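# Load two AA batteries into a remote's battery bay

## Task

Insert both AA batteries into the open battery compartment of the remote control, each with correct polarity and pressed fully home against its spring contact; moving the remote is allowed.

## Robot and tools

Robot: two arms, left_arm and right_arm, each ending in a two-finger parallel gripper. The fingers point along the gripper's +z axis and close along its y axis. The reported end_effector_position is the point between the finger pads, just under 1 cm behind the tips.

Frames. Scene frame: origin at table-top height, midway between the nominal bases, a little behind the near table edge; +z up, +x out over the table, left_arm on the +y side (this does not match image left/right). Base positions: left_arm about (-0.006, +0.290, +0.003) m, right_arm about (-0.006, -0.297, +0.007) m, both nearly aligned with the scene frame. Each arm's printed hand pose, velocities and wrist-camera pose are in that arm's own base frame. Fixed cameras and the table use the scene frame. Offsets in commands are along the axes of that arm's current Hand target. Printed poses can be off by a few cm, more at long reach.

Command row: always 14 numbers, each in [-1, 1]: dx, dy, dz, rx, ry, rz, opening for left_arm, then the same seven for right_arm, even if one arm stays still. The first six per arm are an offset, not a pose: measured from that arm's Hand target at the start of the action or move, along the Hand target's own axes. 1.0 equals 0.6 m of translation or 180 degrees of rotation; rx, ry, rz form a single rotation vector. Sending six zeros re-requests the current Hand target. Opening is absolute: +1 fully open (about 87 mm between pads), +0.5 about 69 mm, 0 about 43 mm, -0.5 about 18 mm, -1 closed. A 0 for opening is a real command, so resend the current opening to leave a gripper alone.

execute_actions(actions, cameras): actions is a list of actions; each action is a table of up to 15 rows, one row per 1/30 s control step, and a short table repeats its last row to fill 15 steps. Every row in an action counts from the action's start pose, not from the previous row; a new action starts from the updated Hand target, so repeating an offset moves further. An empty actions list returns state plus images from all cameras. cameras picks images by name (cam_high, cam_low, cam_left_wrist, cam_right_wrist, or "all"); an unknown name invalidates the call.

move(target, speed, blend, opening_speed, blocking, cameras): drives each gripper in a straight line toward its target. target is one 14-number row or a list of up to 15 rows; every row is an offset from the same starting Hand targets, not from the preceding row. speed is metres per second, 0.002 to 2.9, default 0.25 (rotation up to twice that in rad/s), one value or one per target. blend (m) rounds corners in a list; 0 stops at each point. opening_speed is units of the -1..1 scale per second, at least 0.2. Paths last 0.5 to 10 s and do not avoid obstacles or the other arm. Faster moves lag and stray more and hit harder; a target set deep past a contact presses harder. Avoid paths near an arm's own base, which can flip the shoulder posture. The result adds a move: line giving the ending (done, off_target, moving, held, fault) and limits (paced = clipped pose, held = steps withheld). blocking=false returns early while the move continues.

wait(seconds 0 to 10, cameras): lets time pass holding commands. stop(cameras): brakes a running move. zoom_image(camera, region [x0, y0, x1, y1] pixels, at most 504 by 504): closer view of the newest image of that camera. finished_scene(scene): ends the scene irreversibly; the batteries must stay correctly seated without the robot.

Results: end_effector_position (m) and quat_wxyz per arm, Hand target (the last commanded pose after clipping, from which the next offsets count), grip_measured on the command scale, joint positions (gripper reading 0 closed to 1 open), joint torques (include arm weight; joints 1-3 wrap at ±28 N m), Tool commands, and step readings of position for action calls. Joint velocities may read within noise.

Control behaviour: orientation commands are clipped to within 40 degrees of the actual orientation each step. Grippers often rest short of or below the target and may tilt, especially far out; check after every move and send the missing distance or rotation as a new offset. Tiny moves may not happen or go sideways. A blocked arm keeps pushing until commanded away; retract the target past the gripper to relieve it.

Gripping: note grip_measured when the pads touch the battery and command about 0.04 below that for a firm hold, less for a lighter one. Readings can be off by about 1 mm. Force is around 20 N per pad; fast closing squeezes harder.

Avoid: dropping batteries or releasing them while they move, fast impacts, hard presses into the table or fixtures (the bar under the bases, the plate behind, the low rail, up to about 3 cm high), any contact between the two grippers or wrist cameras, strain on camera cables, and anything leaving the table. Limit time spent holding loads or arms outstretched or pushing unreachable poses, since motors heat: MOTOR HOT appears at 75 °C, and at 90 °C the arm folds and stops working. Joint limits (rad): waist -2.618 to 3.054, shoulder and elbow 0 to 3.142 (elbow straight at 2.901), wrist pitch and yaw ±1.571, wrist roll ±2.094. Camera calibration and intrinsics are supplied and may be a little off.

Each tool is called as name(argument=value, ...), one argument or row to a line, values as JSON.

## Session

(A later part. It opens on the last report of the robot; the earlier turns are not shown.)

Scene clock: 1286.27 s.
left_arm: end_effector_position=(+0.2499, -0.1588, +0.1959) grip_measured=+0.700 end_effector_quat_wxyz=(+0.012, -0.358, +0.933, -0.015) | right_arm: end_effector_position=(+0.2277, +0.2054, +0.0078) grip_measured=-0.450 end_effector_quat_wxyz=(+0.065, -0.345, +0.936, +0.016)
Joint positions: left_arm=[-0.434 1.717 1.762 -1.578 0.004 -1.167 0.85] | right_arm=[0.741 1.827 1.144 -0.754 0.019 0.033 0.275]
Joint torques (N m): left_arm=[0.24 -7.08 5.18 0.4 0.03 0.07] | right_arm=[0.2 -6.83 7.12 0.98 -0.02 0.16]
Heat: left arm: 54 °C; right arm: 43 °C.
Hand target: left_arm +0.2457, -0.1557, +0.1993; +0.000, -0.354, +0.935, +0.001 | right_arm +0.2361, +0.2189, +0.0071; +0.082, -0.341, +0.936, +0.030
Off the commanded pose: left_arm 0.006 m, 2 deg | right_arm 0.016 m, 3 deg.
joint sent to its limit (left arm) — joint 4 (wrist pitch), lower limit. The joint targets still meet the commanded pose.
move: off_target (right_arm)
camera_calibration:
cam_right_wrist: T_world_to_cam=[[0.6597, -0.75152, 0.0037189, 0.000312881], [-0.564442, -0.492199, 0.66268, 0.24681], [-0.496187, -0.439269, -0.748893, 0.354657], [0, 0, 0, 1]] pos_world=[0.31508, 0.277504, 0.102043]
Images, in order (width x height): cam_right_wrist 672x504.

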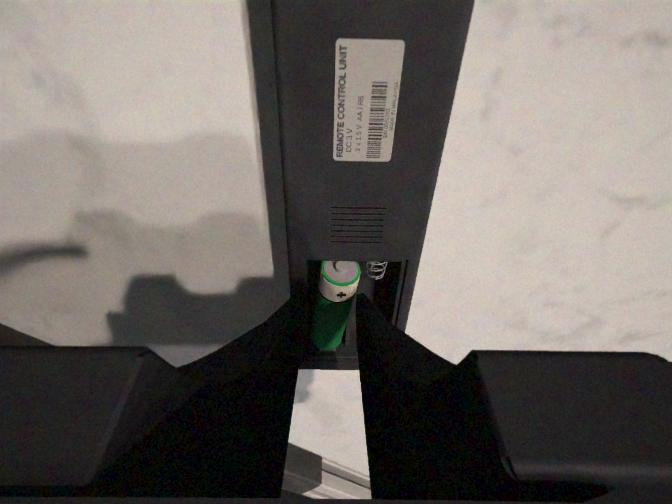

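move(
  target=[
    [0,0,0,0,0,0,0.7,-0.004,0,0.0095,0,0,0,-0.45],
    [0,0,0,0,0,0,0.7,-0.004,0,0.0095,0,0,0,-0.75],
  ],
  speed=0.04,
  opening_speed=0.5,
  cameras=["cam_right_wrist"],
)

zoom_image(
  camera="cam_right_wrist",
  region=[260, 190, 430, 370],
)

Scene clock: 1292.23 s.
left_arm: end_effector_position=(+0.2499, -0.1588, +0.1959) grip_measured=+0.700 end_effector_quat_wxyz=(+0.012, -0.358, +0.933, -0.015) | right_arm: end_effector_position=(+0.2308, +0.2094, +0.0058) grip_measured=-0.623 end_effector_quat_wxyz=(+0.067, -0.344, +0.936, +0.019)
Joint positions: left_arm=[-0.434 1.717 1.762 -1.578 0.004 -1.167 0.85] | right_arm=[0.741 1.843 1.156 -0.745 0.015 0.035 0.188]
Joint torques (N m): left_arm=[0.24 -7.06 5.14 0.41 0.04 0.08] | right_arm=[0.16 -6.42 6.26 1.11 0.02 0.16]
Heat: left arm: 54 °C; right arm: 43 °C.
Hand target: left_arm +0.2457, -0.1557, +0.1993; +0.000, -0.354, +0.935, +0.001 | right_arm +0.2388, +0.2212, +0.0020; +0.083, -0.341, +0.936, +0.030
Off the commanded pose: left_arm 0.006 m, 2 deg | right_arm 0.015 m, 2 deg.
joint sent to its limit (left arm) — joint 4 (wrist pitch), lower limit. The joint targets still meet the commanded pose.
move: off_target (right_arm); target 2's new opening was sent with right_arm's hand 0.019 m and 3 deg from that target
camera_calibration:
cam_right_wrist: T_world_to_cam=[[0.659048, -0.7521, -0.00115011, 0.0015425], [-0.565383, -0.49644, 0.658703, 0.253053], [-0.495982, -0.433467, -0.752402, 0.355304], [0, 0, 0, 1]] pos_world=[0.318279, 0.280798, 0.100646]
Images, in order (width x height): cam_right_wrist 672x504.

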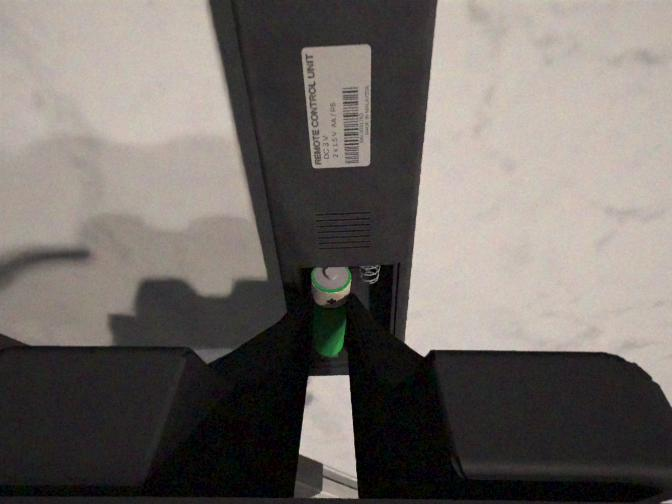

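Scaled by 2.800 from the camera's 672x504 image, which has a finer 960x720 frame.

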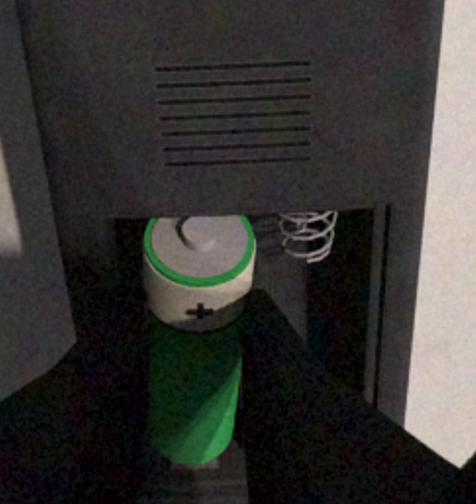

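move(
  target=[
    [0,0,0,0,0,0,0.7,0,0,0,0,0,0,-0.4],
    [0,0,0,0,0,0,0.7,-0.02,0,-0.09,0,0,0,-0.4],
  ],
  speed=0.06,
)

Scene clock: 1305.13 s.
left_arm: end_effector_position=(+0.2499, -0.1588, +0.1959) grip_measured=+0.700 end_effector_quat_wxyz=(+0.012, -0.358, +0.933, -0.015) | right_arm: end_effector_position=(+0.2344, +0.2127, +0.0435) grip_measured=-0.400 end_effector_quat_wxyz=(+0.059, -0.344, +0.937, +0.016)
Joint positions: left_arm=[-0.434 1.717 1.762 -1.578 0.004 -1.167 0.85] | right_arm=[0.741 1.825 1.292 -0.917 0.015 0.035 0.3]
Joint torques (N m): left_arm=[0.23 -7.08 5.19 0.4 0.03 0.07] | right_arm=[0.1 -10.54 7.69 0.69 0.07 0.14]
Heat: left arm: 54 °C; right arm: 43 °C.
Hand target: left_arm +0.2457, -0.1557, +0.1993; +0.000, -0.354, +0.935, +0.001 | right_arm +0.2405, +0.2227, +0.0572; +0.082, -0.341, +0.936, +0.030
Off the commanded pose: left_arm 0.006 m, 2 deg | right_arm 0.018 m, 3 deg.
joint sent to its limit (left arm) — joint 4 (wrist pitch), lower limit. The joint targets still meet the commanded pose.
move: off_target (right_arm)

move(
  target=[0,0,0,0,0,0,0.7,0.0887,-0.0193,-0.0408,0,-0.178,0,-0.4],
  speed=0.12,
  cameras=["cam_right_wrist","cam_left_wrist"],
)

zoom_image(
  camera="cam_right_wrist",
  region=[240, 130, 410, 310],
)

Scene clock: 1311.17 s.
left_arm: end_effector_position=(+0.2499, -0.1588, +0.1959) grip_measured=+0.700 end_effector_quat_wxyz=(+0.012, -0.358, +0.933, -0.015) | right_arm: end_effector_position=(+0.1986, +0.1763, +0.0679) grip_measured=-0.400 end_effector_quat_wxyz=(+0.323, -0.319, +0.883, +0.122)
Joint positions: left_arm=[-0.434 1.717 1.762 -1.578 0.004 -1.167 0.85] | right_arm=[0.731 1.057 0.583 -0.392 0.015 0.031 0.3]
Joint torques (N m): left_arm=[0.23 -7.05 5.16 0.4 0.03 0.07] | right_arm=[-0.8 -3.15 6.35 1.72 0.07 -0.15]
Heat: left arm: 54 °C; right arm: 43 °C.
Hand target: left_arm +0.2457, -0.1557, +0.1993; +0.000, -0.354, +0.935, +0.001 | right_arm +0.2046, +0.1773, +0.0720; +0.337, -0.320, +0.877, +0.123
Off the commanded pose: left_arm 0.006 m, 2 deg | right_arm 0.007 m, 2 deg.
joint sent to its limit (left arm) — joint 4 (wrist pitch), lower limit. The joint targets still meet the commanded pose.
move: done
camera_calibration:
cam_left_wrist: T_world_to_cam=[[0.677037, -0.73539, 0.0286839, -0.293204], [-0.482961, -0.414553, 0.771294, -0.0783975], [-0.555311, -0.536048, -0.635832, 0.31933], [0, 0, 0, 1]] pos_world=[0.337975, -0.076943, 0.271918]
cam_right_wrist: T_world_to_cam=[[0.656794, -0.754011, -0.00945692, -0.000810781], [-0.744373, -0.650302, 0.151709, 0.274591], [-0.12054, -0.0926023, -0.98838, 0.253032], [0, 0, 0, 1]] pos_world=[0.235431, 0.201387, 0.208426]
Images, in order (width x height): cam_left_wrist 672x504, cam_right_wrist 672x504.

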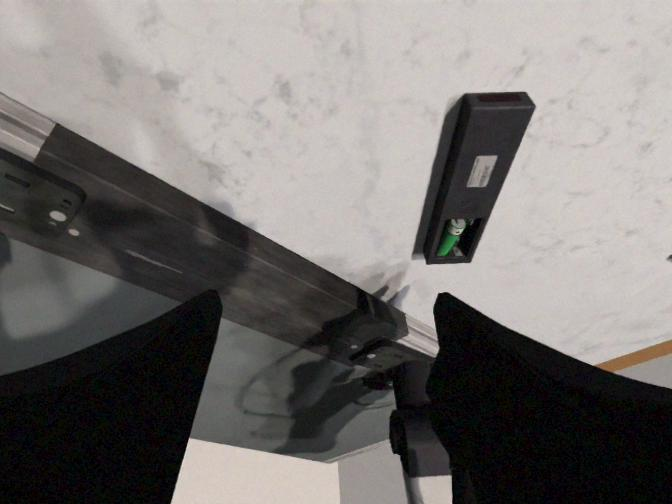

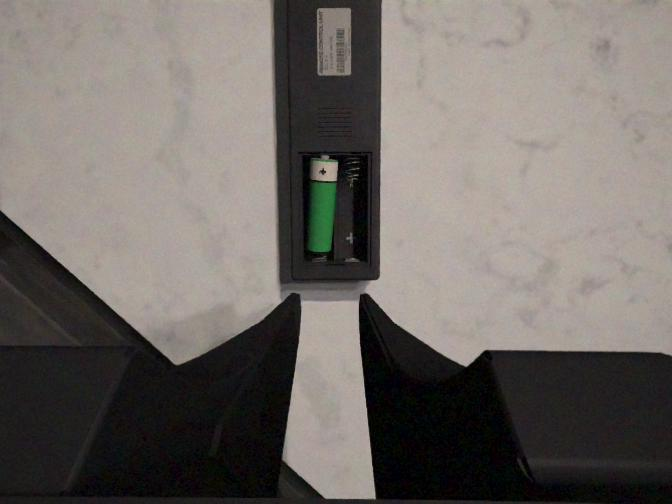

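Scaled by 2.800 from the camera's 672x504 image, which has a finer 960x720 frame.

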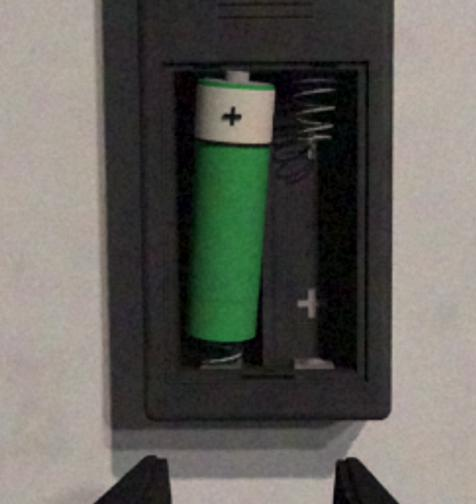

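move(
  target=[0.0912,-0.2395,0.215,0,0,-0.008,0.7,0,0,0,0,0,0,-0.4],
  speed=0.15,
  cameras=["cam_right_wrist","cam_left_wrist","cam_high"],
)

Scene clock: 1325.47 s.
left_arm: end_effector_position=(+0.2907, -0.2920, +0.0681) grip_measured=+0.700 end_effector_quat_wxyz=(-0.010, -0.361, +0.933, +0.013) | right_arm: end_effector_position=(+0.1987, +0.1764, +0.0680) grip_measured=-0.400 end_effector_quat_wxyz=(+0.323, -0.319, +0.882, +0.122)
Joint positions: left_arm=[-0.685 2.184 1.896 -1.314 0.004 -1.423 0.85] | right_arm=[0.731 1.057 0.583 -0.391 0.015 0.031 0.3]
Joint torques (N m): left_arm=[-0.17 -7.75 9.37 0.42 -0.04 -0.18] | right_arm=[-1.13 -3.18 6.12 1.76 0.15 -0.17]
Heat: left arm: 54 °C; right arm: 43 °C.
Hand target: left_arm +0.2999, -0.2995, +0.0700; +0.000, -0.366, +0.931, +0.001 | right_arm +0.2046, +0.1773, +0.0720; +0.337, -0.320, +0.877, +0.123
Off the commanded pose: left_arm 0.012 m, 2 deg | right_arm 0.007 m, 2 deg.
move: off_target (left_arm)
camera_calibration:
cam_left_wrist: T_world_to_cam=[[0.680516, -0.731696, -0.0389808, -0.410521], [-0.434112, -0.445462, 0.783013, -0.039336], [-0.590292, -0.515931, -0.620782, 0.204413], [0, 0, 0, 1]] pos_world=[0.382953, -0.212436, 0.141694]
cam_right_wrist: T_world_to_cam=[[0.656745, -0.754053, -0.00949397, -0.000706809], [-0.744499, -0.650325, 0.150991, 0.274823], [-0.120029, -0.0920943, -0.98849, 0.25294], [0, 0, 0, 1]] pos_world=[0.23543, 0.201486, 0.208526]
Images, in order (width x height): cam_high 672x504, cam_left_wrist 672x504, cam_right_wrist 672x504.

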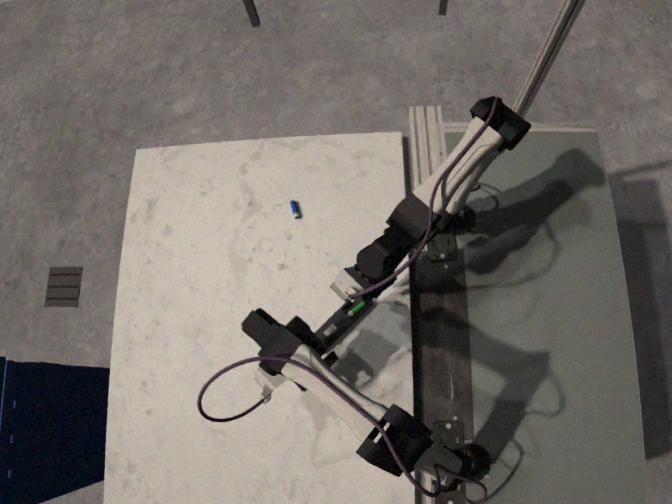

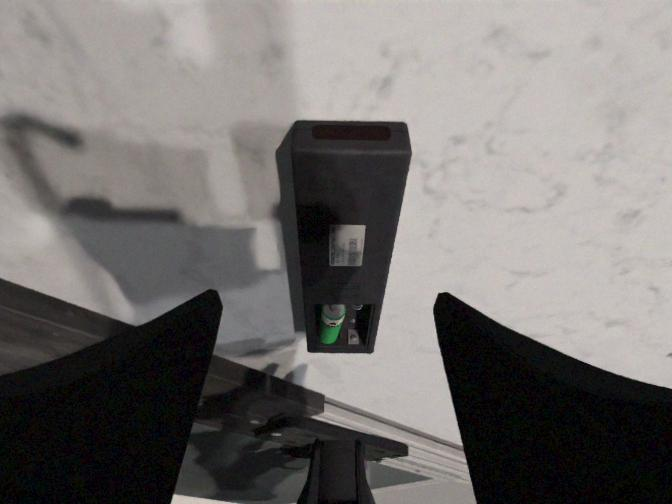

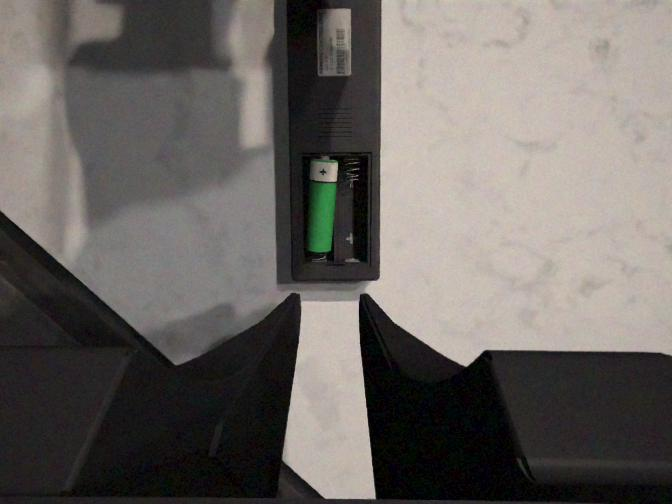

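move(
  target=[
    [0.0133,-0.012,0.09,0,0,0.008,0.7,0,0,0,0,0,0,-0.4],
    [0.0133,-0.012,0.1233,0,0,0.008,0.7,0,0,0,0,0,0,-0.4],
  ],
  speed=0.08,
  cameras=["cam_left_wrist"],
)

Scene clock: 1340.53 s.
left_arm: end_effector_position=(+0.2986, -0.3083, +0.0036) grip_measured=+0.700 end_effector_quat_wxyz=(-0.002, -0.352, +0.936, -0.002) | right_arm: end_effector_position=(+0.1987, +0.1764, +0.0680) grip_measured=-0.400 end_effector_quat_wxyz=(+0.323, -0.319, +0.882, +0.122)
Joint positions: left_arm=[-0.703 2.264 1.769 -1.075 0.004 -1.424 0.85] | right_arm=[0.731 1.057 0.583 -0.391 0.015 0.031 0.3]
Joint torques (N m): left_arm=[-0.32 -8.06 5.86 0.54 -0.04 -0.13] | right_arm=[-1.14 -3.4 6.17 1.71 0.07 -0.21]
Heat: left arm: 55 °C; right arm: 44 °C.
Hand target: left_arm +0.2990, -0.3101, -0.0039; +0.000, -0.354, +0.935, +0.001 | right_arm +0.2046, +0.1773, +0.0720; +0.337, -0.320, +0.877, +0.123
Off the commanded pose: left_arm 0.008 m, 0 deg | right_arm 0.007 m, 2 deg.
move: done
camera_calibration:
cam_left_wrist: T_world_to_cam=[[0.668122, -0.744026, -0.00613838, -0.430498], [-0.461643, -0.420989, 0.780803, 0.0231069], [-0.583522, -0.518839, -0.624747, 0.157586], [0, 0, 0, 1]] pos_world=[0.390247, -0.228813, 0.0777665]
Images, in order (width x height): cam_left_wrist 672x504.

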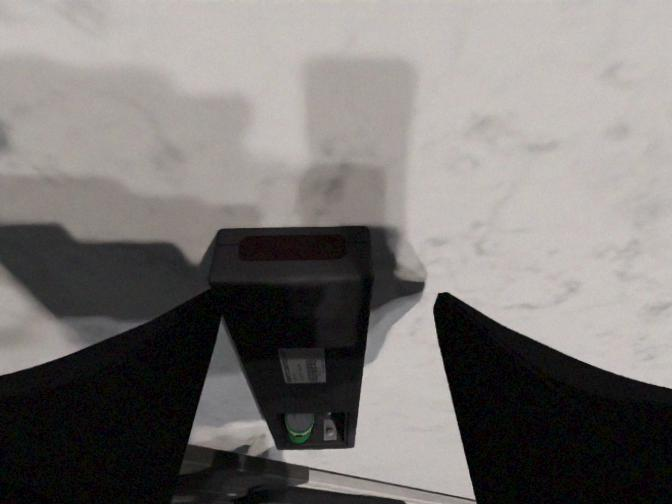

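move(
  target=[
    [0,0,-0.05,0,0,0,0.7,0,0,0,0,0,0,-0.4],
    [0,0.02,-0.05,0,0,0,0.7,0,0,0,0,0,0,-0.4],
  ],
  speed=0.06,
  cameras=["cam_left_wrist"],
)

Scene clock: 1345.00 s.
left_arm: end_effector_position=(+0.2843, -0.2962, +0.0054) grip_measured=+0.700 end_effector_quat_wxyz=(-0.019, -0.352, +0.935, +0.029) | right_arm: end_effector_position=(+0.1987, +0.1764, +0.0680) grip_measured=-0.400 end_effector_quat_wxyz=(+0.323, -0.319, +0.882, +0.122)
Joint positions: left_arm=[-0.703 2.259 1.764 -1.145 0.004 -1.424 0.85] | right_arm=[0.731 1.057 0.583 -0.391 0.015 0.031 0.3]
Joint torques (N m): left_arm=[-0.03 -13.71 5.52 0.42 -0.04 -0.09] | right_arm=[-1.14 -3.37 6.34 1.67 0.1 -0.17]
Heat: left arm: 55 °C; right arm: 44 °C.
Hand target: left_arm +0.2910, -0.3011, +0.0261; +0.000, -0.354, +0.935, +0.001 | right_arm +0.2046, +0.1773, +0.0720; +0.337, -0.320, +0.877, +0.123
Off the commanded pose: left_arm 0.022 m, 4 deg | right_arm 0.007 m, 2 deg.
move: off_target (left_arm)
camera_calibration:
cam_left_wrist: T_world_to_cam=[[0.665922, -0.74214, -0.0760089, -0.41047], [-0.419468, -0.456735, 0.7845, -0.00240596], [-0.616924, -0.490532, -0.615453, 0.174566], [0, 0, 0, 1]] pos_world=[0.380026, -0.220094, 0.0781257]
Images, in order (width x height): cam_left_wrist 672x504.

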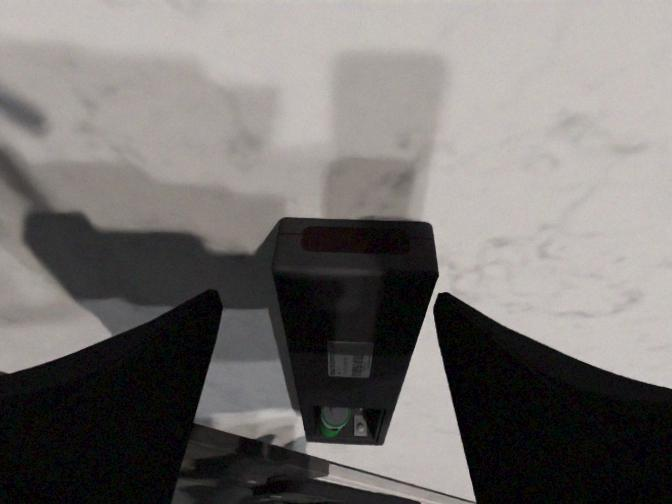

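move(
  target=[0,0.006,-0.01,0,0,0,0.7,0,0,0,0,0,0,-0.4],
  speed=0.06,
  cameras=["cam_left_wrist"],
)

Scene clock: 1348.47 s.
left_arm: end_effector_position=(+0.2849, -0.2967, +0.0135) grip_measured=+0.700 end_effector_quat_wxyz=(-0.014, -0.352, +0.936, +0.021) | right_arm: end_effector_position=(+0.1987, +0.1764, +0.0680) grip_measured=-0.400 end_effector_quat_wxyz=(+0.323, -0.319, +0.882, +0.122)
Joint positions: left_arm=[-0.703 2.235 1.758 -1.144 0.004 -1.424 0.85] | right_arm=[0.731 1.057 0.583 -0.391 0.015 0.031 0.3]
Joint torques (N m): left_arm=[0.05 -13.19 5.49 0.32 -0.05 -0.08] | right_arm=[-1.05 -3.26 6.01 1.72 0.02 -0.19]
Heat: left arm: 56 °C; right arm: 44 °C.
Hand target: left_arm +0.2886, -0.2984, +0.0321; +0.000, -0.354, +0.935, +0.001 | right_arm +0.2046, +0.1773, +0.0720; +0.337, -0.320, +0.877, +0.123
Off the commanded pose: left_arm 0.019 m, 3 deg | right_arm 0.007 m, 2 deg.
move: off_target (left_arm)
camera_calibration:
cam_left_wrist: T_world_to_cam=[[0.666897, -0.742954, -0.0571628, -0.411384], [-0.430906, -0.447104, 0.783848, -0.00257436], [-0.607921, -0.498114, -0.618316, 0.174842], [0, 0, 0, 1]] pos_world=[0.379531, -0.219699, 0.0866094]
Images, in order (width x height): cam_left_wrist 672x504.

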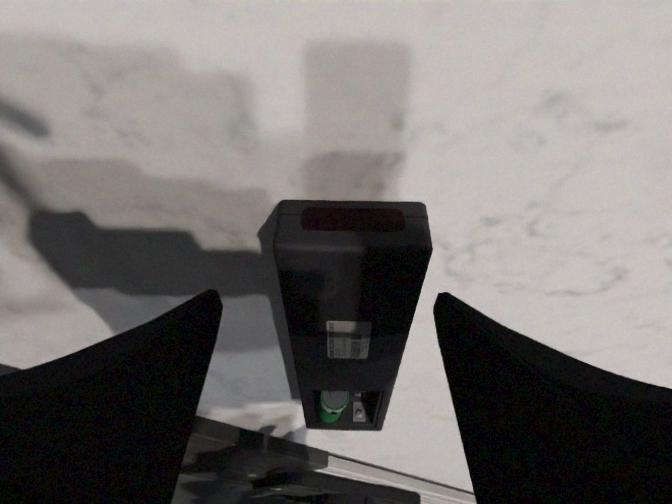

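move(
  target=[
    [0,-0.01,0.03,0,0,0,0.7,0,0,0,0,0,0,-0.4],
    [0,-0.01,0.06,0,0,0,0.7,0,0,0,0,0,0,-0.4],
  ],
  speed=0.05,
  cameras=["cam_left_wrist"],
)

Scene clock: 1354.40 s.
left_arm: end_effector_position=(+0.2915, -0.3023, +0.0012) grip_measured=+0.700 end_effector_quat_wxyz=(-0.003, -0.352, +0.936, +0.000) | right_arm: end_effector_position=(+0.1987, +0.1764, +0.0680) grip_measured=-0.400 end_effector_quat_wxyz=(+0.323, -0.319, +0.882, +0.122)
Joint positions: left_arm=[-0.703 2.235 1.71 -1.049 0.004 -1.424 0.85] | right_arm=[0.731 1.057 0.583 -0.391 0.015 0.031 0.3]
Joint torques (N m): left_arm=[-0.12 -8.5 5.55 0.53 -0.04 -0.1] | right_arm=[-0.83 -3.19 6.32 1.72 0.13 -0.17]
Heat: left arm: 59 °C; right arm: 44 °C.
Hand target: left_arm +0.2927, -0.3029, -0.0038; +0.000, -0.354, +0.935, +0.001 | right_arm +0.2046, +0.1773, +0.0720; +0.337, -0.320, +0.877, +0.123
Off the commanded pose: left_arm 0.005 m, 0 deg | right_arm 0.007 m, 2 deg.
move: done
camera_calibration:
cam_left_wrist: T_world_to_cam=[[0.668085, -0.744008, -0.0106847, -0.421292], [-0.458918, -0.423305, 0.781158, 0.0227703], [-0.585711, -0.516976, -0.624242, 0.156284], [0, 0, 0, 1]] pos_world=[0.383446, -0.223011, 0.0752703]
Images, in order (width x height): cam_left_wrist 672x504.

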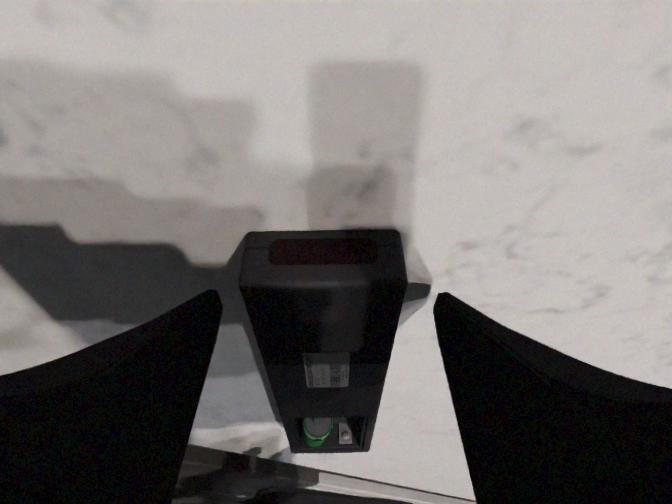

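move(
  target=[
    [0,0,0.008,0,0,0,0.7,0,0,0,0,0,0,-0.4],
    [0,0,0.008,0,0,0,0.03,0,0,0,0,0,0,-0.4],
  ],
  speed=0.05,
  opening_speed=0.5,
  cameras=["cam_left_wrist","cam_right_wrist"],
)

zoom_image(
  camera="cam_right_wrist",
  region=[240, 130, 410, 310],
)

Scene clock: 1362.60 s.
left_arm: end_effector_position=(+0.2921, -0.3028, -0.0013) grip_measured=+0.088 end_effector_quat_wxyz=(-0.001, -0.352, +0.936, -0.002) | right_arm: end_effector_position=(+0.1987, +0.1764, +0.0680) grip_measured=-0.400 end_effector_quat_wxyz=(+0.323, -0.319, +0.882, +0.122)
Joint positions: left_arm=[-0.703 2.235 1.699 -1.032 0.004 -1.424 0.544] | right_arm=[0.731 1.057 0.583 -0.391 0.015 0.031 0.3]
Joint torques (N m): left_arm=[-0.1 -8.03 5.53 0.52 -0.04 -0.11] | right_arm=[-0.87 -3.43 6.09 1.72 0.06 -0.15]
Heat: left arm: 59 °C; right arm: 44 °C.
Hand target: left_arm +0.2927, -0.3029, -0.0087; +0.000, -0.354, +0.935, +0.001 | right_arm +0.2046, +0.1773, +0.0720; +0.337, -0.320, +0.877, +0.123
Off the commanded pose: left_arm 0.007 m, 0 deg | right_arm 0.007 m, 2 deg.
move: done
camera_calibration:
cam_left_wrist: T_world_to_cam=[[0.668131, -0.744032, -0.00414201, -0.42217], [-0.462852, -0.41998, 0.780631, 0.0269928], [-0.582554, -0.519646, -0.624979, 0.153101], [0, 0, 0, 1]] pos_world=[0.383748, -0.223213, 0.0728648]
cam_right_wrist: T_world_to_cam=[[0.656745, -0.754053, -0.00949397, -0.000706809], [-0.744499, -0.650325, 0.150991, 0.274823], [-0.120029, -0.0920943, -0.98849, 0.25294], [0, 0, 0, 1]] pos_world=[0.23543, 0.201486, 0.208526]
Images, in order (width x height): cam_left_wrist 672x504, cam_right_wrist 672x504.

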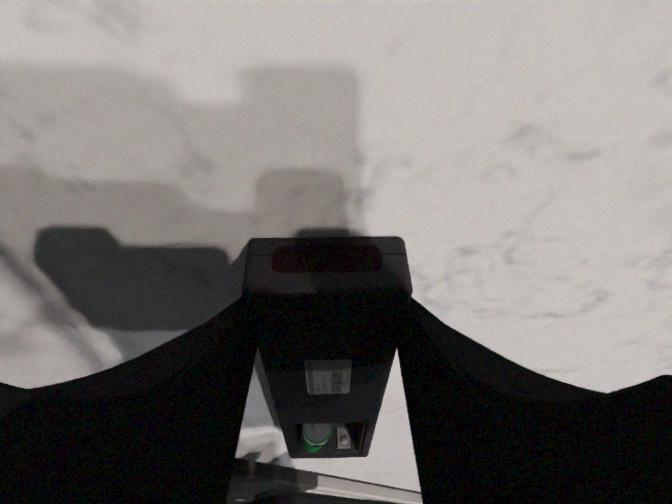

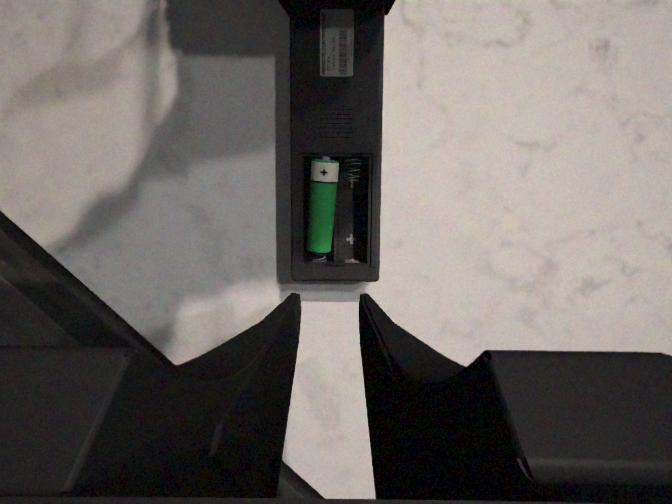

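Scaled by 2.800 from the camera's 672x504 image, which has a finer 960x720 frame.

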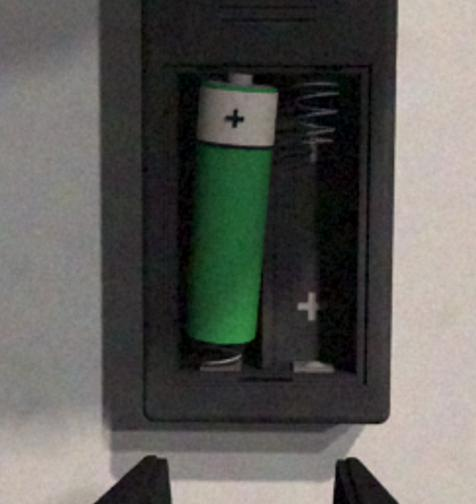

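move(
  target=[0,0,0,0,0,0,0.03,-0.0232,0.0103,0.104,0,0.011,0,-0.5],
  speed=0.1,
  cameras=["cam_right_wrist"],
)

zoom_image(
  camera="cam_right_wrist",
  region=[240, 180, 410, 360],
)

Scene clock: 1375.30 s.
left_arm: end_effector_position=(+0.2921, -0.3028, -0.0013) grip_measured=+0.088 end_effector_quat_wxyz=(-0.001, -0.352, +0.936, -0.002) | right_arm: end_effector_position=(+0.2291, +0.2049, +0.0243) grip_measured=-0.500 end_effector_quat_wxyz=(+0.300, -0.324, +0.890, +0.113)
Joint positions: left_arm=[-0.703 2.235 1.699 -1.032 0.004 -1.424 0.544] | right_arm=[0.734 1.38 0.622 -0.161 0.015 0.031 0.25]
Joint torques (N m): left_arm=[-0.16 -7.99 5.52 0.53 -0.05 -0.09] | right_arm=[0.43 -4.15 8.24 1.65 0.18 0.08]
Heat: left arm: 59 °C; right arm: 44 °C.
Hand target: left_arm +0.2927, -0.3029, -0.0087; +0.000, -0.354, +0.935, +0.001 | right_arm +0.2407, +0.2157, +0.0351; +0.322, -0.322, +0.882, +0.117
Off the commanded pose: left_arm 0.007 m, 0 deg | right_arm 0.019 m, 3 deg.
move: off_target (right_arm)
camera_calibration:
cam_right_wrist: T_world_to_cam=[[0.658711, -0.752345, -0.00871512, -0.000454278], [-0.7354, -0.646237, 0.203873, 0.318305], [-0.159015, -0.127884, -0.978959, 0.232068], [0, 0, 0, 1]] pos_world=[0.271283, 0.235036, 0.162287]
Images, in order (width x height): cam_right_wrist 672x504.

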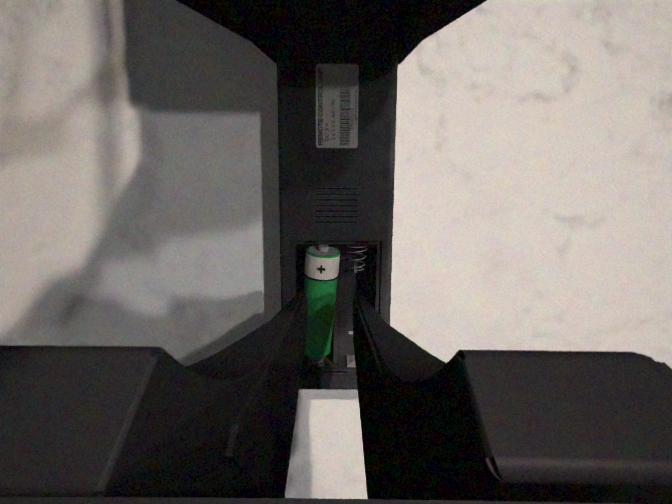

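Scaled by 2.800 from the camera's 672x504 image, which has a finer 960x720 frame.

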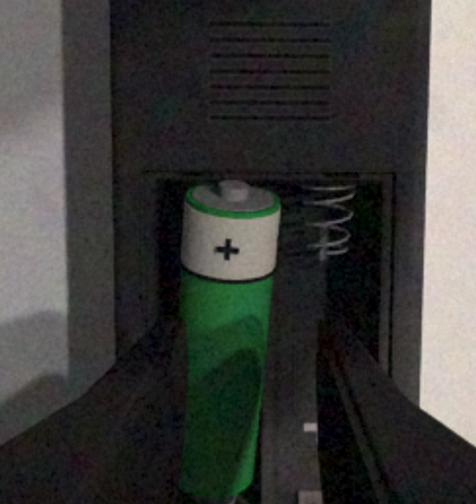

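move(
  target=[0,0,0,0,0,0,0.03,0.0224,0.009,0.0444,0,0.0,0,-0.5],
  speed=0.05,
  cameras=["cam_right_wrist"],
)

zoom_image(
  camera="cam_right_wrist",
  region=[240, 180, 410, 360],
)

Scene clock: 1383.03 s.
left_arm: end_effector_position=(+0.2922, -0.3028, -0.0013) grip_measured=+0.088 end_effector_quat_wxyz=(-0.001, -0.352, +0.936, -0.002) | right_arm: end_effector_position=(+0.2383, +0.2176, +0.0039) grip_measured=-0.500 end_effector_quat_wxyz=(+0.308, -0.328, +0.886, +0.112)
Joint positions: left_arm=[-0.703 2.235 1.699 -1.032 0.004 -1.424 0.544] | right_arm=[0.752 1.491 0.608 -0.021 0.03 0.032 0.25]
Joint torques (N m): left_arm=[-0.17 -8.03 5.49 0.53 -0.04 -0.1] | right_arm=[0.51 -4.71 5.52 1.79 0.2 0.22]
Heat: left arm: 60 °C; right arm: 45 °C.
Hand target: left_arm +0.2927, -0.3029, -0.0087; +0.000, -0.354, +0.935, +0.000 | right_arm +0.2424, +0.2242, +0.0061; +0.322, -0.322, +0.882, +0.117
Off the commanded pose: left_arm 0.007 m, 0 deg | right_arm 0.008 m, 2 deg.
move: done
camera_calibration:
cam_right_wrist: T_world_to_cam=[[0.665044, -0.746799, 0.0025554, 0.0000605381], [-0.733812, -0.652835, 0.187954, 0.338569], [-0.138695, -0.126873, -0.982175, 0.21019], [0, 0, 0, 1]] pos_world=[0.277558, 0.247742, 0.142808]
Images, in order (width x height): cam_right_wrist 672x504.

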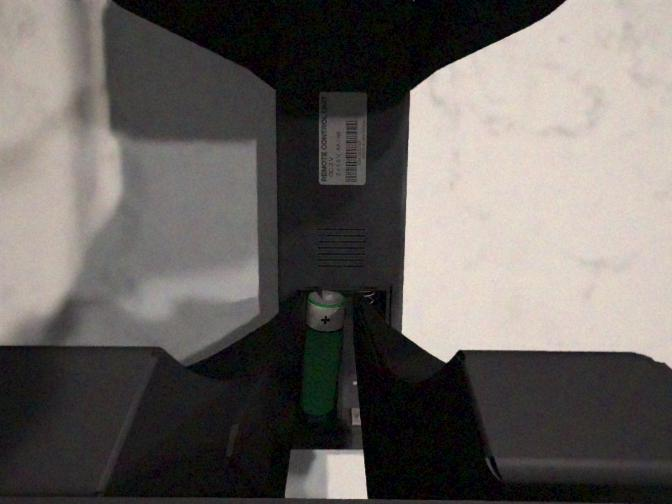

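Scaled by 2.800 from the camera's 672x504 image, which has a finer 960x720 frame.

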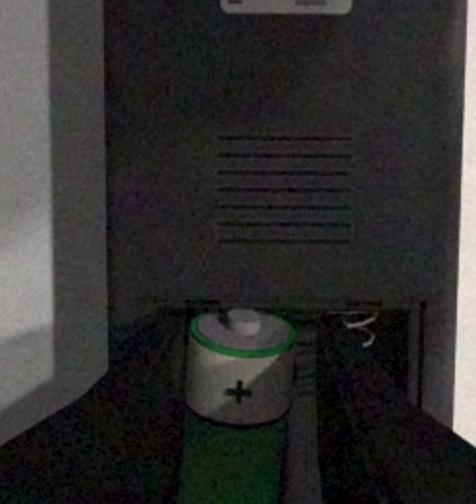

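move(
  target=[
    [0,0,0,0,0,0,0.03,0,0,0,0,0,0,-0.5],
    [0,0,0,0,0,0,0.03,0,0,0,0,0,0,-0.76],
  ],
  speed=0.05,
  opening_speed=0.5,
  cameras=["cam_right_wrist"],
)

zoom_image(
  camera="cam_right_wrist",
  region=[240, 180, 410, 360],
)

Scene clock: 1388.27 s.
left_arm: end_effector_position=(+0.2922, -0.3028, -0.0013) grip_measured=+0.088 end_effector_quat_wxyz=(-0.001, -0.352, +0.936, -0.002) | right_arm: end_effector_position=(+0.2388, +0.2176, +0.0039) grip_measured=-0.602 end_effector_quat_wxyz=(+0.310, -0.326, +0.886, +0.112)
Joint positions: left_arm=[-0.703 2.235 1.699 -1.032 0.004 -1.424 0.544] | right_arm=[0.752 1.491 0.606 -0.016 0.033 0.035 0.199]
Joint torques (N m): left_arm=[-0.1 -8.01 5.5 0.52 -0.03 -0.11] | right_arm=[0.35 -4.62 5.68 1.65 0.11 0.17]
Heat: left arm: 60 °C; right arm: 44 °C.
Hand target: left_arm +0.2926, -0.3029, -0.0087; +0.000, -0.354, +0.935, +0.001 | right_arm +0.2424, +0.2242, +0.0061; +0.322, -0.322, +0.882, +0.117
Off the commanded pose: left_arm 0.007 m, 0 deg | right_arm 0.008 m, 2 deg.
move: done
camera_calibration:
cam_right_wrist: T_world_to_cam=[[0.661761, -0.749711, 0.00249293, 0.00120029], [-0.737051, -0.649971, 0.185185, 0.339108], [-0.137215, -0.124385, -0.982701, 0.20923], [0, 0, 0, 1]] pos_world=[0.277855, 0.247335, 0.14281]
Images, in order (width x height): cam_right_wrist 672x504.

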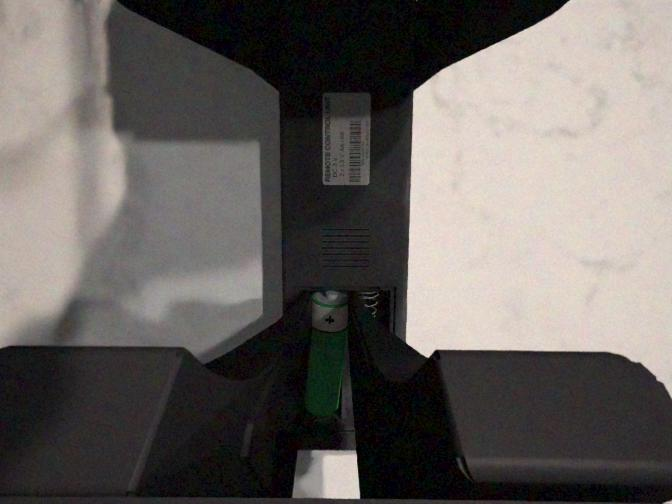

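Scaled by 2.800 from the camera's 672x504 image, which has a finer 960x720 frame.

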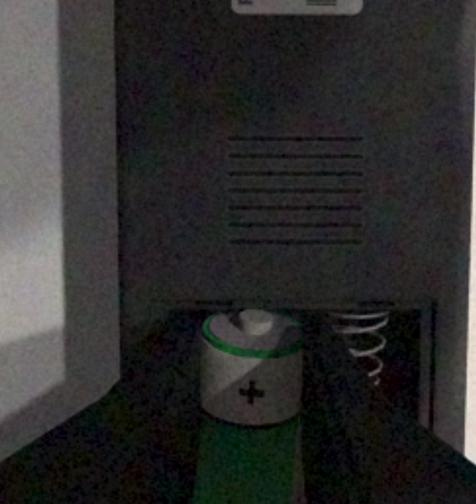

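move(
  target=[0,0,0,0,0,0,0.03,0.0515,0,-0.0218,0,0,0,-0.78],
  speed=0.05,
  cameras=["cam_right_wrist","cam_left_wrist"],
)

zoom_image(
  camera="cam_right_wrist",
  region=[240, 180, 410, 360],
)

zoom_image(
  camera="cam_left_wrist",
  region=[250, 370, 410, 490],
)

Scene clock: 1393.10 s.
left_arm: end_effector_position=(+0.2873, -0.3079, -0.0007) grip_measured=+0.088 end_effector_quat_wxyz=(-0.007, -0.348, +0.937, -0.006) | right_arm: end_effector_position=(+0.2291, +0.2118, +0.0037) grip_measured=-0.603 end_effector_quat_wxyz=(+0.342, -0.321, +0.874, +0.127)
Joint positions: left_arm=[-0.714 2.235 1.699 -1.032 0.018 -1.426 0.544] | right_arm=[0.762 1.408 0.486 0.098 0.038 0.044 0.198]
Joint torques (N m): left_arm=[0.69 -8.03 5.53 0.52 -0.17 -0.08] | right_arm=[0.29 -5.41 4.37 1.12 0.19 0.14]
Heat: left arm: 60 °C; right arm: 44 °C.
Hand target: left_arm +0.2926, -0.3029, -0.0087; +0.000, -0.354, +0.935, +0.001 | right_arm +0.2179, +0.2036, -0.0038; +0.322, -0.322, +0.882, +0.117
Off the commanded pose: left_arm 0.011 m, 1 deg | right_arm 0.016 m, 3 deg.
move: off_target (left_arm, right_arm)
camera_calibration:
cam_left_wrist: T_world_to_cam=[[0.661779, -0.749695, -0.00246491, -0.422612], [-0.459478, -0.40819, 0.788835, 0.0248106], [-0.592392, -0.520902, -0.6146, 0.15051], [0, 0, 0, 1]] pos_world=[0.380237, -0.228302, 0.0718903]
cam_right_wrist: T_world_to_cam=[[0.661683, -0.749782, -0.00181347, 0.00340441], [-0.745107, -0.657823, 0.109928, 0.332015], [-0.0836151, -0.0713864, -0.993938, 0.183565], [0, 0, 0, 1]] pos_world=[0.260482, 0.234063, 0.14596]
Images, in order (width x height): cam_left_wrist 672x504, cam_right_wrist 672x504.

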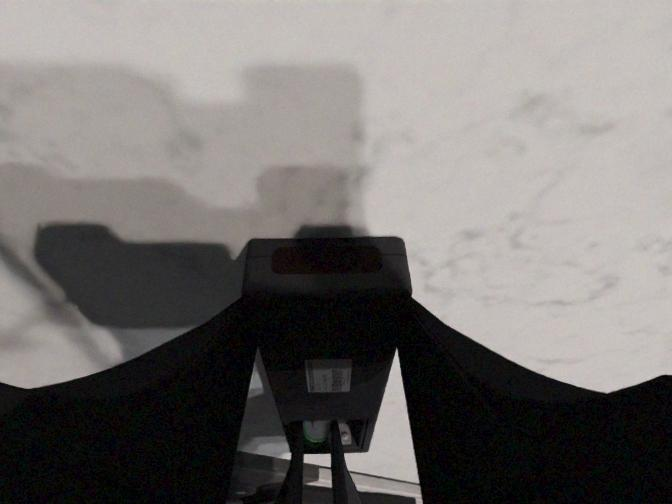

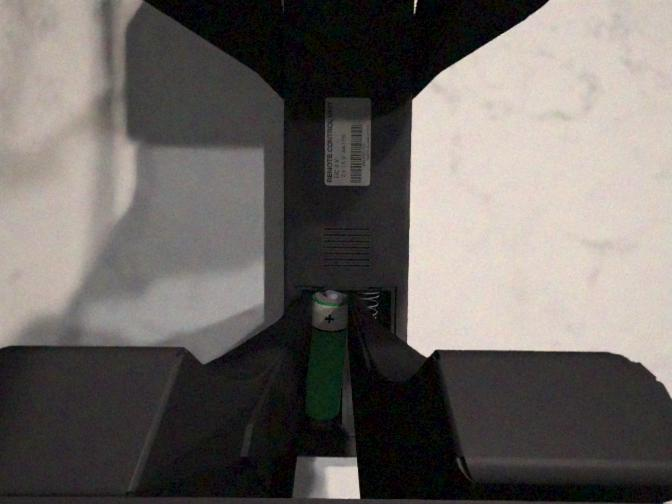

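Scaled by 2.800 from the camera's 672x504 image, which has a finer 960x720 frame.

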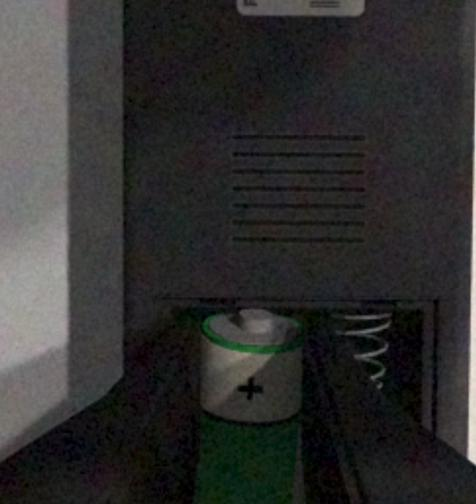

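Scaled by 3.150 from the camera's 672x504 image, which has a finer 960x720 frame.

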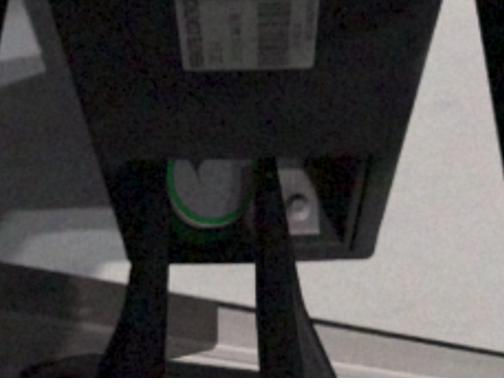

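move(
  target=[-0.02,0,0,0,0,0,0.03,0.0245,0,-0.0098,0,0,0,-0.8],
  speed=0.05,
  cameras=["cam_right_wrist","cam_left_wrist"],
)

zoom_image(
  camera="cam_right_wrist",
  region=[240, 180, 410, 360],
)

zoom_image(
  camera="cam_left_wrist",
  region=[250, 370, 410, 490],
)

Scene clock: 1398.13 s.
left_arm: end_effector_position=(+0.2845, -0.3102, -0.0011) grip_measured=+0.088 end_effector_quat_wxyz=(-0.019, -0.346, +0.938, -0.010) | right_arm: end_effector_position=(+0.2253, +0.2098, +0.0074) grip_measured=-0.605 end_effector_quat_wxyz=(+0.363, -0.319, +0.865, +0.135)
Joint positions: left_arm=[-0.713 2.239 1.699 -1.032 0.043 -1.42 0.544] | right_arm=[0.767 1.356 0.431 0.147 0.04 0.044 0.198]
Joint torques (N m): left_arm=[2.65 -7.9 6.43 0.46 -0.42 0.14] | right_arm=[0.62 -4.77 3.77 0.84 0.2 0.12]
Heat: left arm: 60 °C; right arm: 43 °C.
Hand target: left_arm +0.3016, -0.2949, -0.0087; +0.000, -0.354, +0.935, +0.001 | right_arm +0.2064, +0.1939, -0.0087; +0.322, -0.322, +0.882, +0.117
Off the commanded pose: left_arm 0.024 m, 3 deg | right_arm 0.029 m, 5 deg.
move: off_target (left_arm, right_arm)
camera_calibration:
cam_left_wrist: T_world_to_cam=[[0.658558, -0.752525, -0.00266272, -0.422425], [-0.445847, -0.39302, 0.804211, 0.023755], [-0.606236, -0.528433, -0.594337, 0.149023], [0, 0, 0, 1]] pos_world=[0.379125, -0.2298, 0.0683412]
cam_right_wrist: T_world_to_cam=[[0.66427, -0.74749, -0.00205663, 0.00330409], [-0.74593, -0.663057, 0.0627948, 0.329123], [-0.0483021, -0.0401786, -0.998024, 0.17239], [0, 0, 0, 1]] pos_world=[0.251635, 0.227623, 0.151389]
Images, in order (width x height): cam_left_wrist 672x504, cam_right_wrist 672x504.

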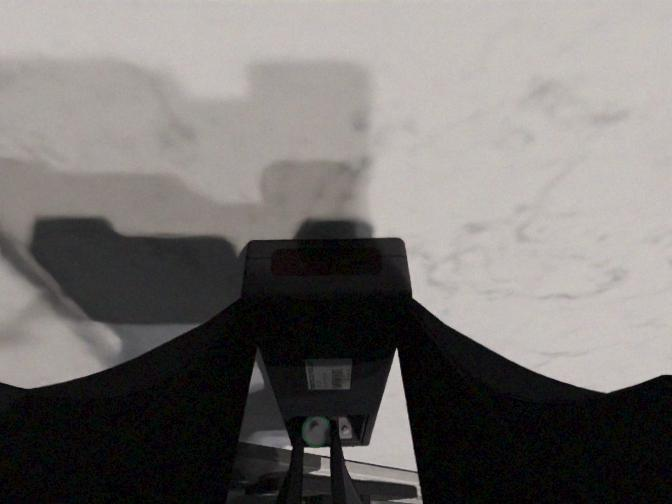

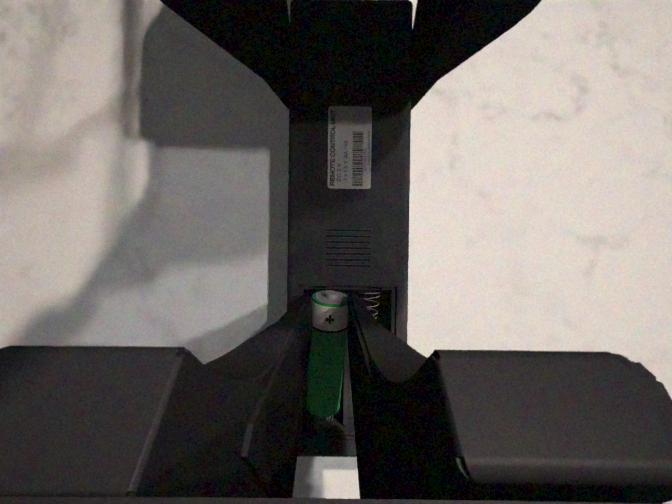

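Scaled by 2.800 from the camera's 672x504 image, which has a finer 960x720 frame.

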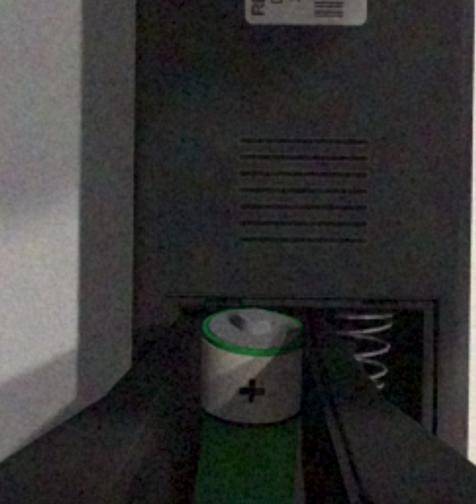

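Scaled by 3.150 from the camera's 672x504 image, which has a finer 960x720 frame.

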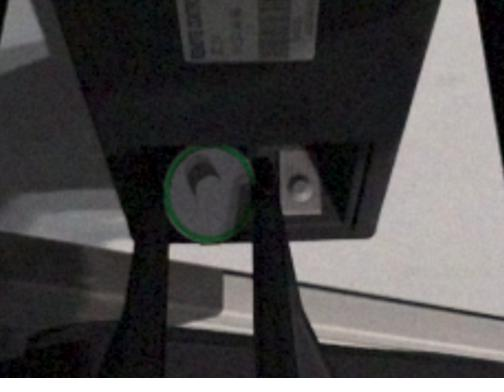

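move(
  target=[0,0,0,0,0,0,0.03,0.0216,0,0.0254,0,0.055,0,-0.8],
  speed=0.05,
  cameras=["cam_right_wrist","cam_left_wrist"],
)

zoom_image(
  camera="cam_right_wrist",
  region=[240, 180, 410, 360],
)

zoom_image(
  camera="cam_left_wrist",
  region=[250, 370, 410, 490],
)

Scene clock: 1404.87 s.
left_arm: end_effector_position=(+0.2919, -0.3013, -0.0016) grip_measured=+0.088 end_effector_quat_wxyz=(-0.014, -0.353, +0.936, -0.006) | right_arm: end_effector_position=(+0.2337, +0.2179, +0.0040) grip_measured=-0.606 end_effector_quat_wxyz=(+0.321, -0.326, +0.881, +0.117)
Joint positions: left_arm=[-0.69 2.239 1.699 -1.035 0.031 -1.411 0.544] | right_arm=[0.767 1.462 0.565 0.024 0.04 0.044 0.197]
Joint torques (N m): left_arm=[0.98 -7.77 6.54 0.49 -0.31 0.06] | right_arm=[-0.32 -1.14 3.75 0.45 0.07 0.15]
Heat: left arm: 59 °C; right arm: 43 °C.
Hand target: left_arm +0.3016, -0.2949, -0.0087; +0.000, -0.354, +0.935, +0.001 | right_arm +0.2063, +0.1938, -0.0288; +0.245, -0.331, +0.907, +0.089
Off the commanded pose: left_arm 0.014 m, 2 deg | right_arm 0.049 m, 10 deg.
move: off_target (left_arm, right_arm)
camera_calibration:
cam_left_wrist: T_world_to_cam=[[0.668571, -0.743615, -0.00704775, -0.420921], [-0.444894, -0.407554, 0.797477, 0.0262251], [-0.595888, -0.530034, -0.603308, 0.154318], [0, 0, 0, 1]] pos_world=[0.38504, -0.220521, 0.0692212]
cam_right_wrist: T_world_to_cam=[[0.66403, -0.747704, 0.0016092, 0.00387409], [-0.738416, -0.655441, 0.158553, 0.337175], [-0.117496, -0.106472, -0.987349, 0.200229], [0, 0, 0, 1]] pos_world=[0.269929, 0.245214, 0.144229]
Images, in order (width x height): cam_left_wrist 672x504, cam_right_wrist 672x504.

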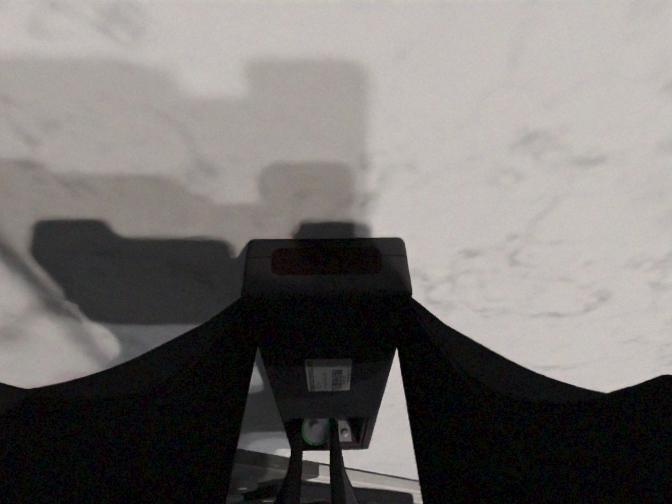

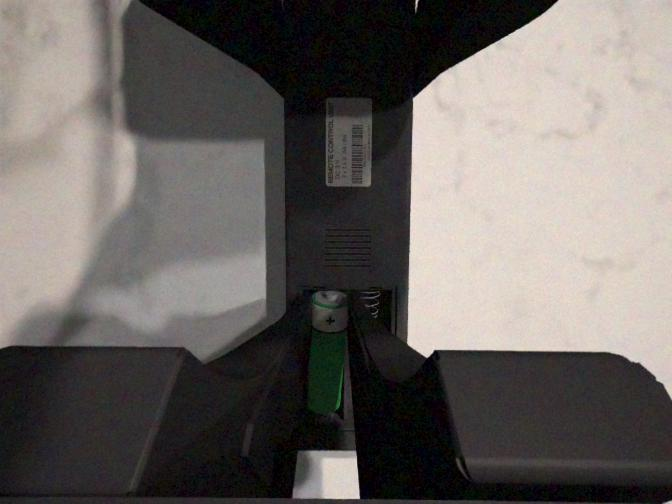

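Scaled by 2.800 from the camera's 672x504 image, which has a finer 960x720 frame.

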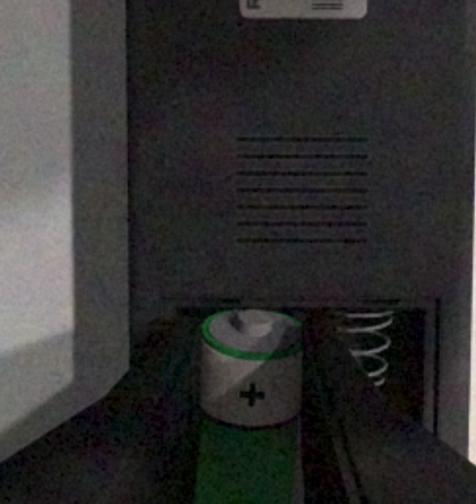

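Scaled by 3.150 from the camera's 672x504 image, which has a finer 960x720 frame.

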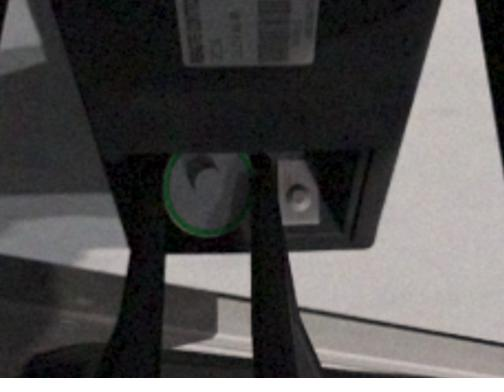

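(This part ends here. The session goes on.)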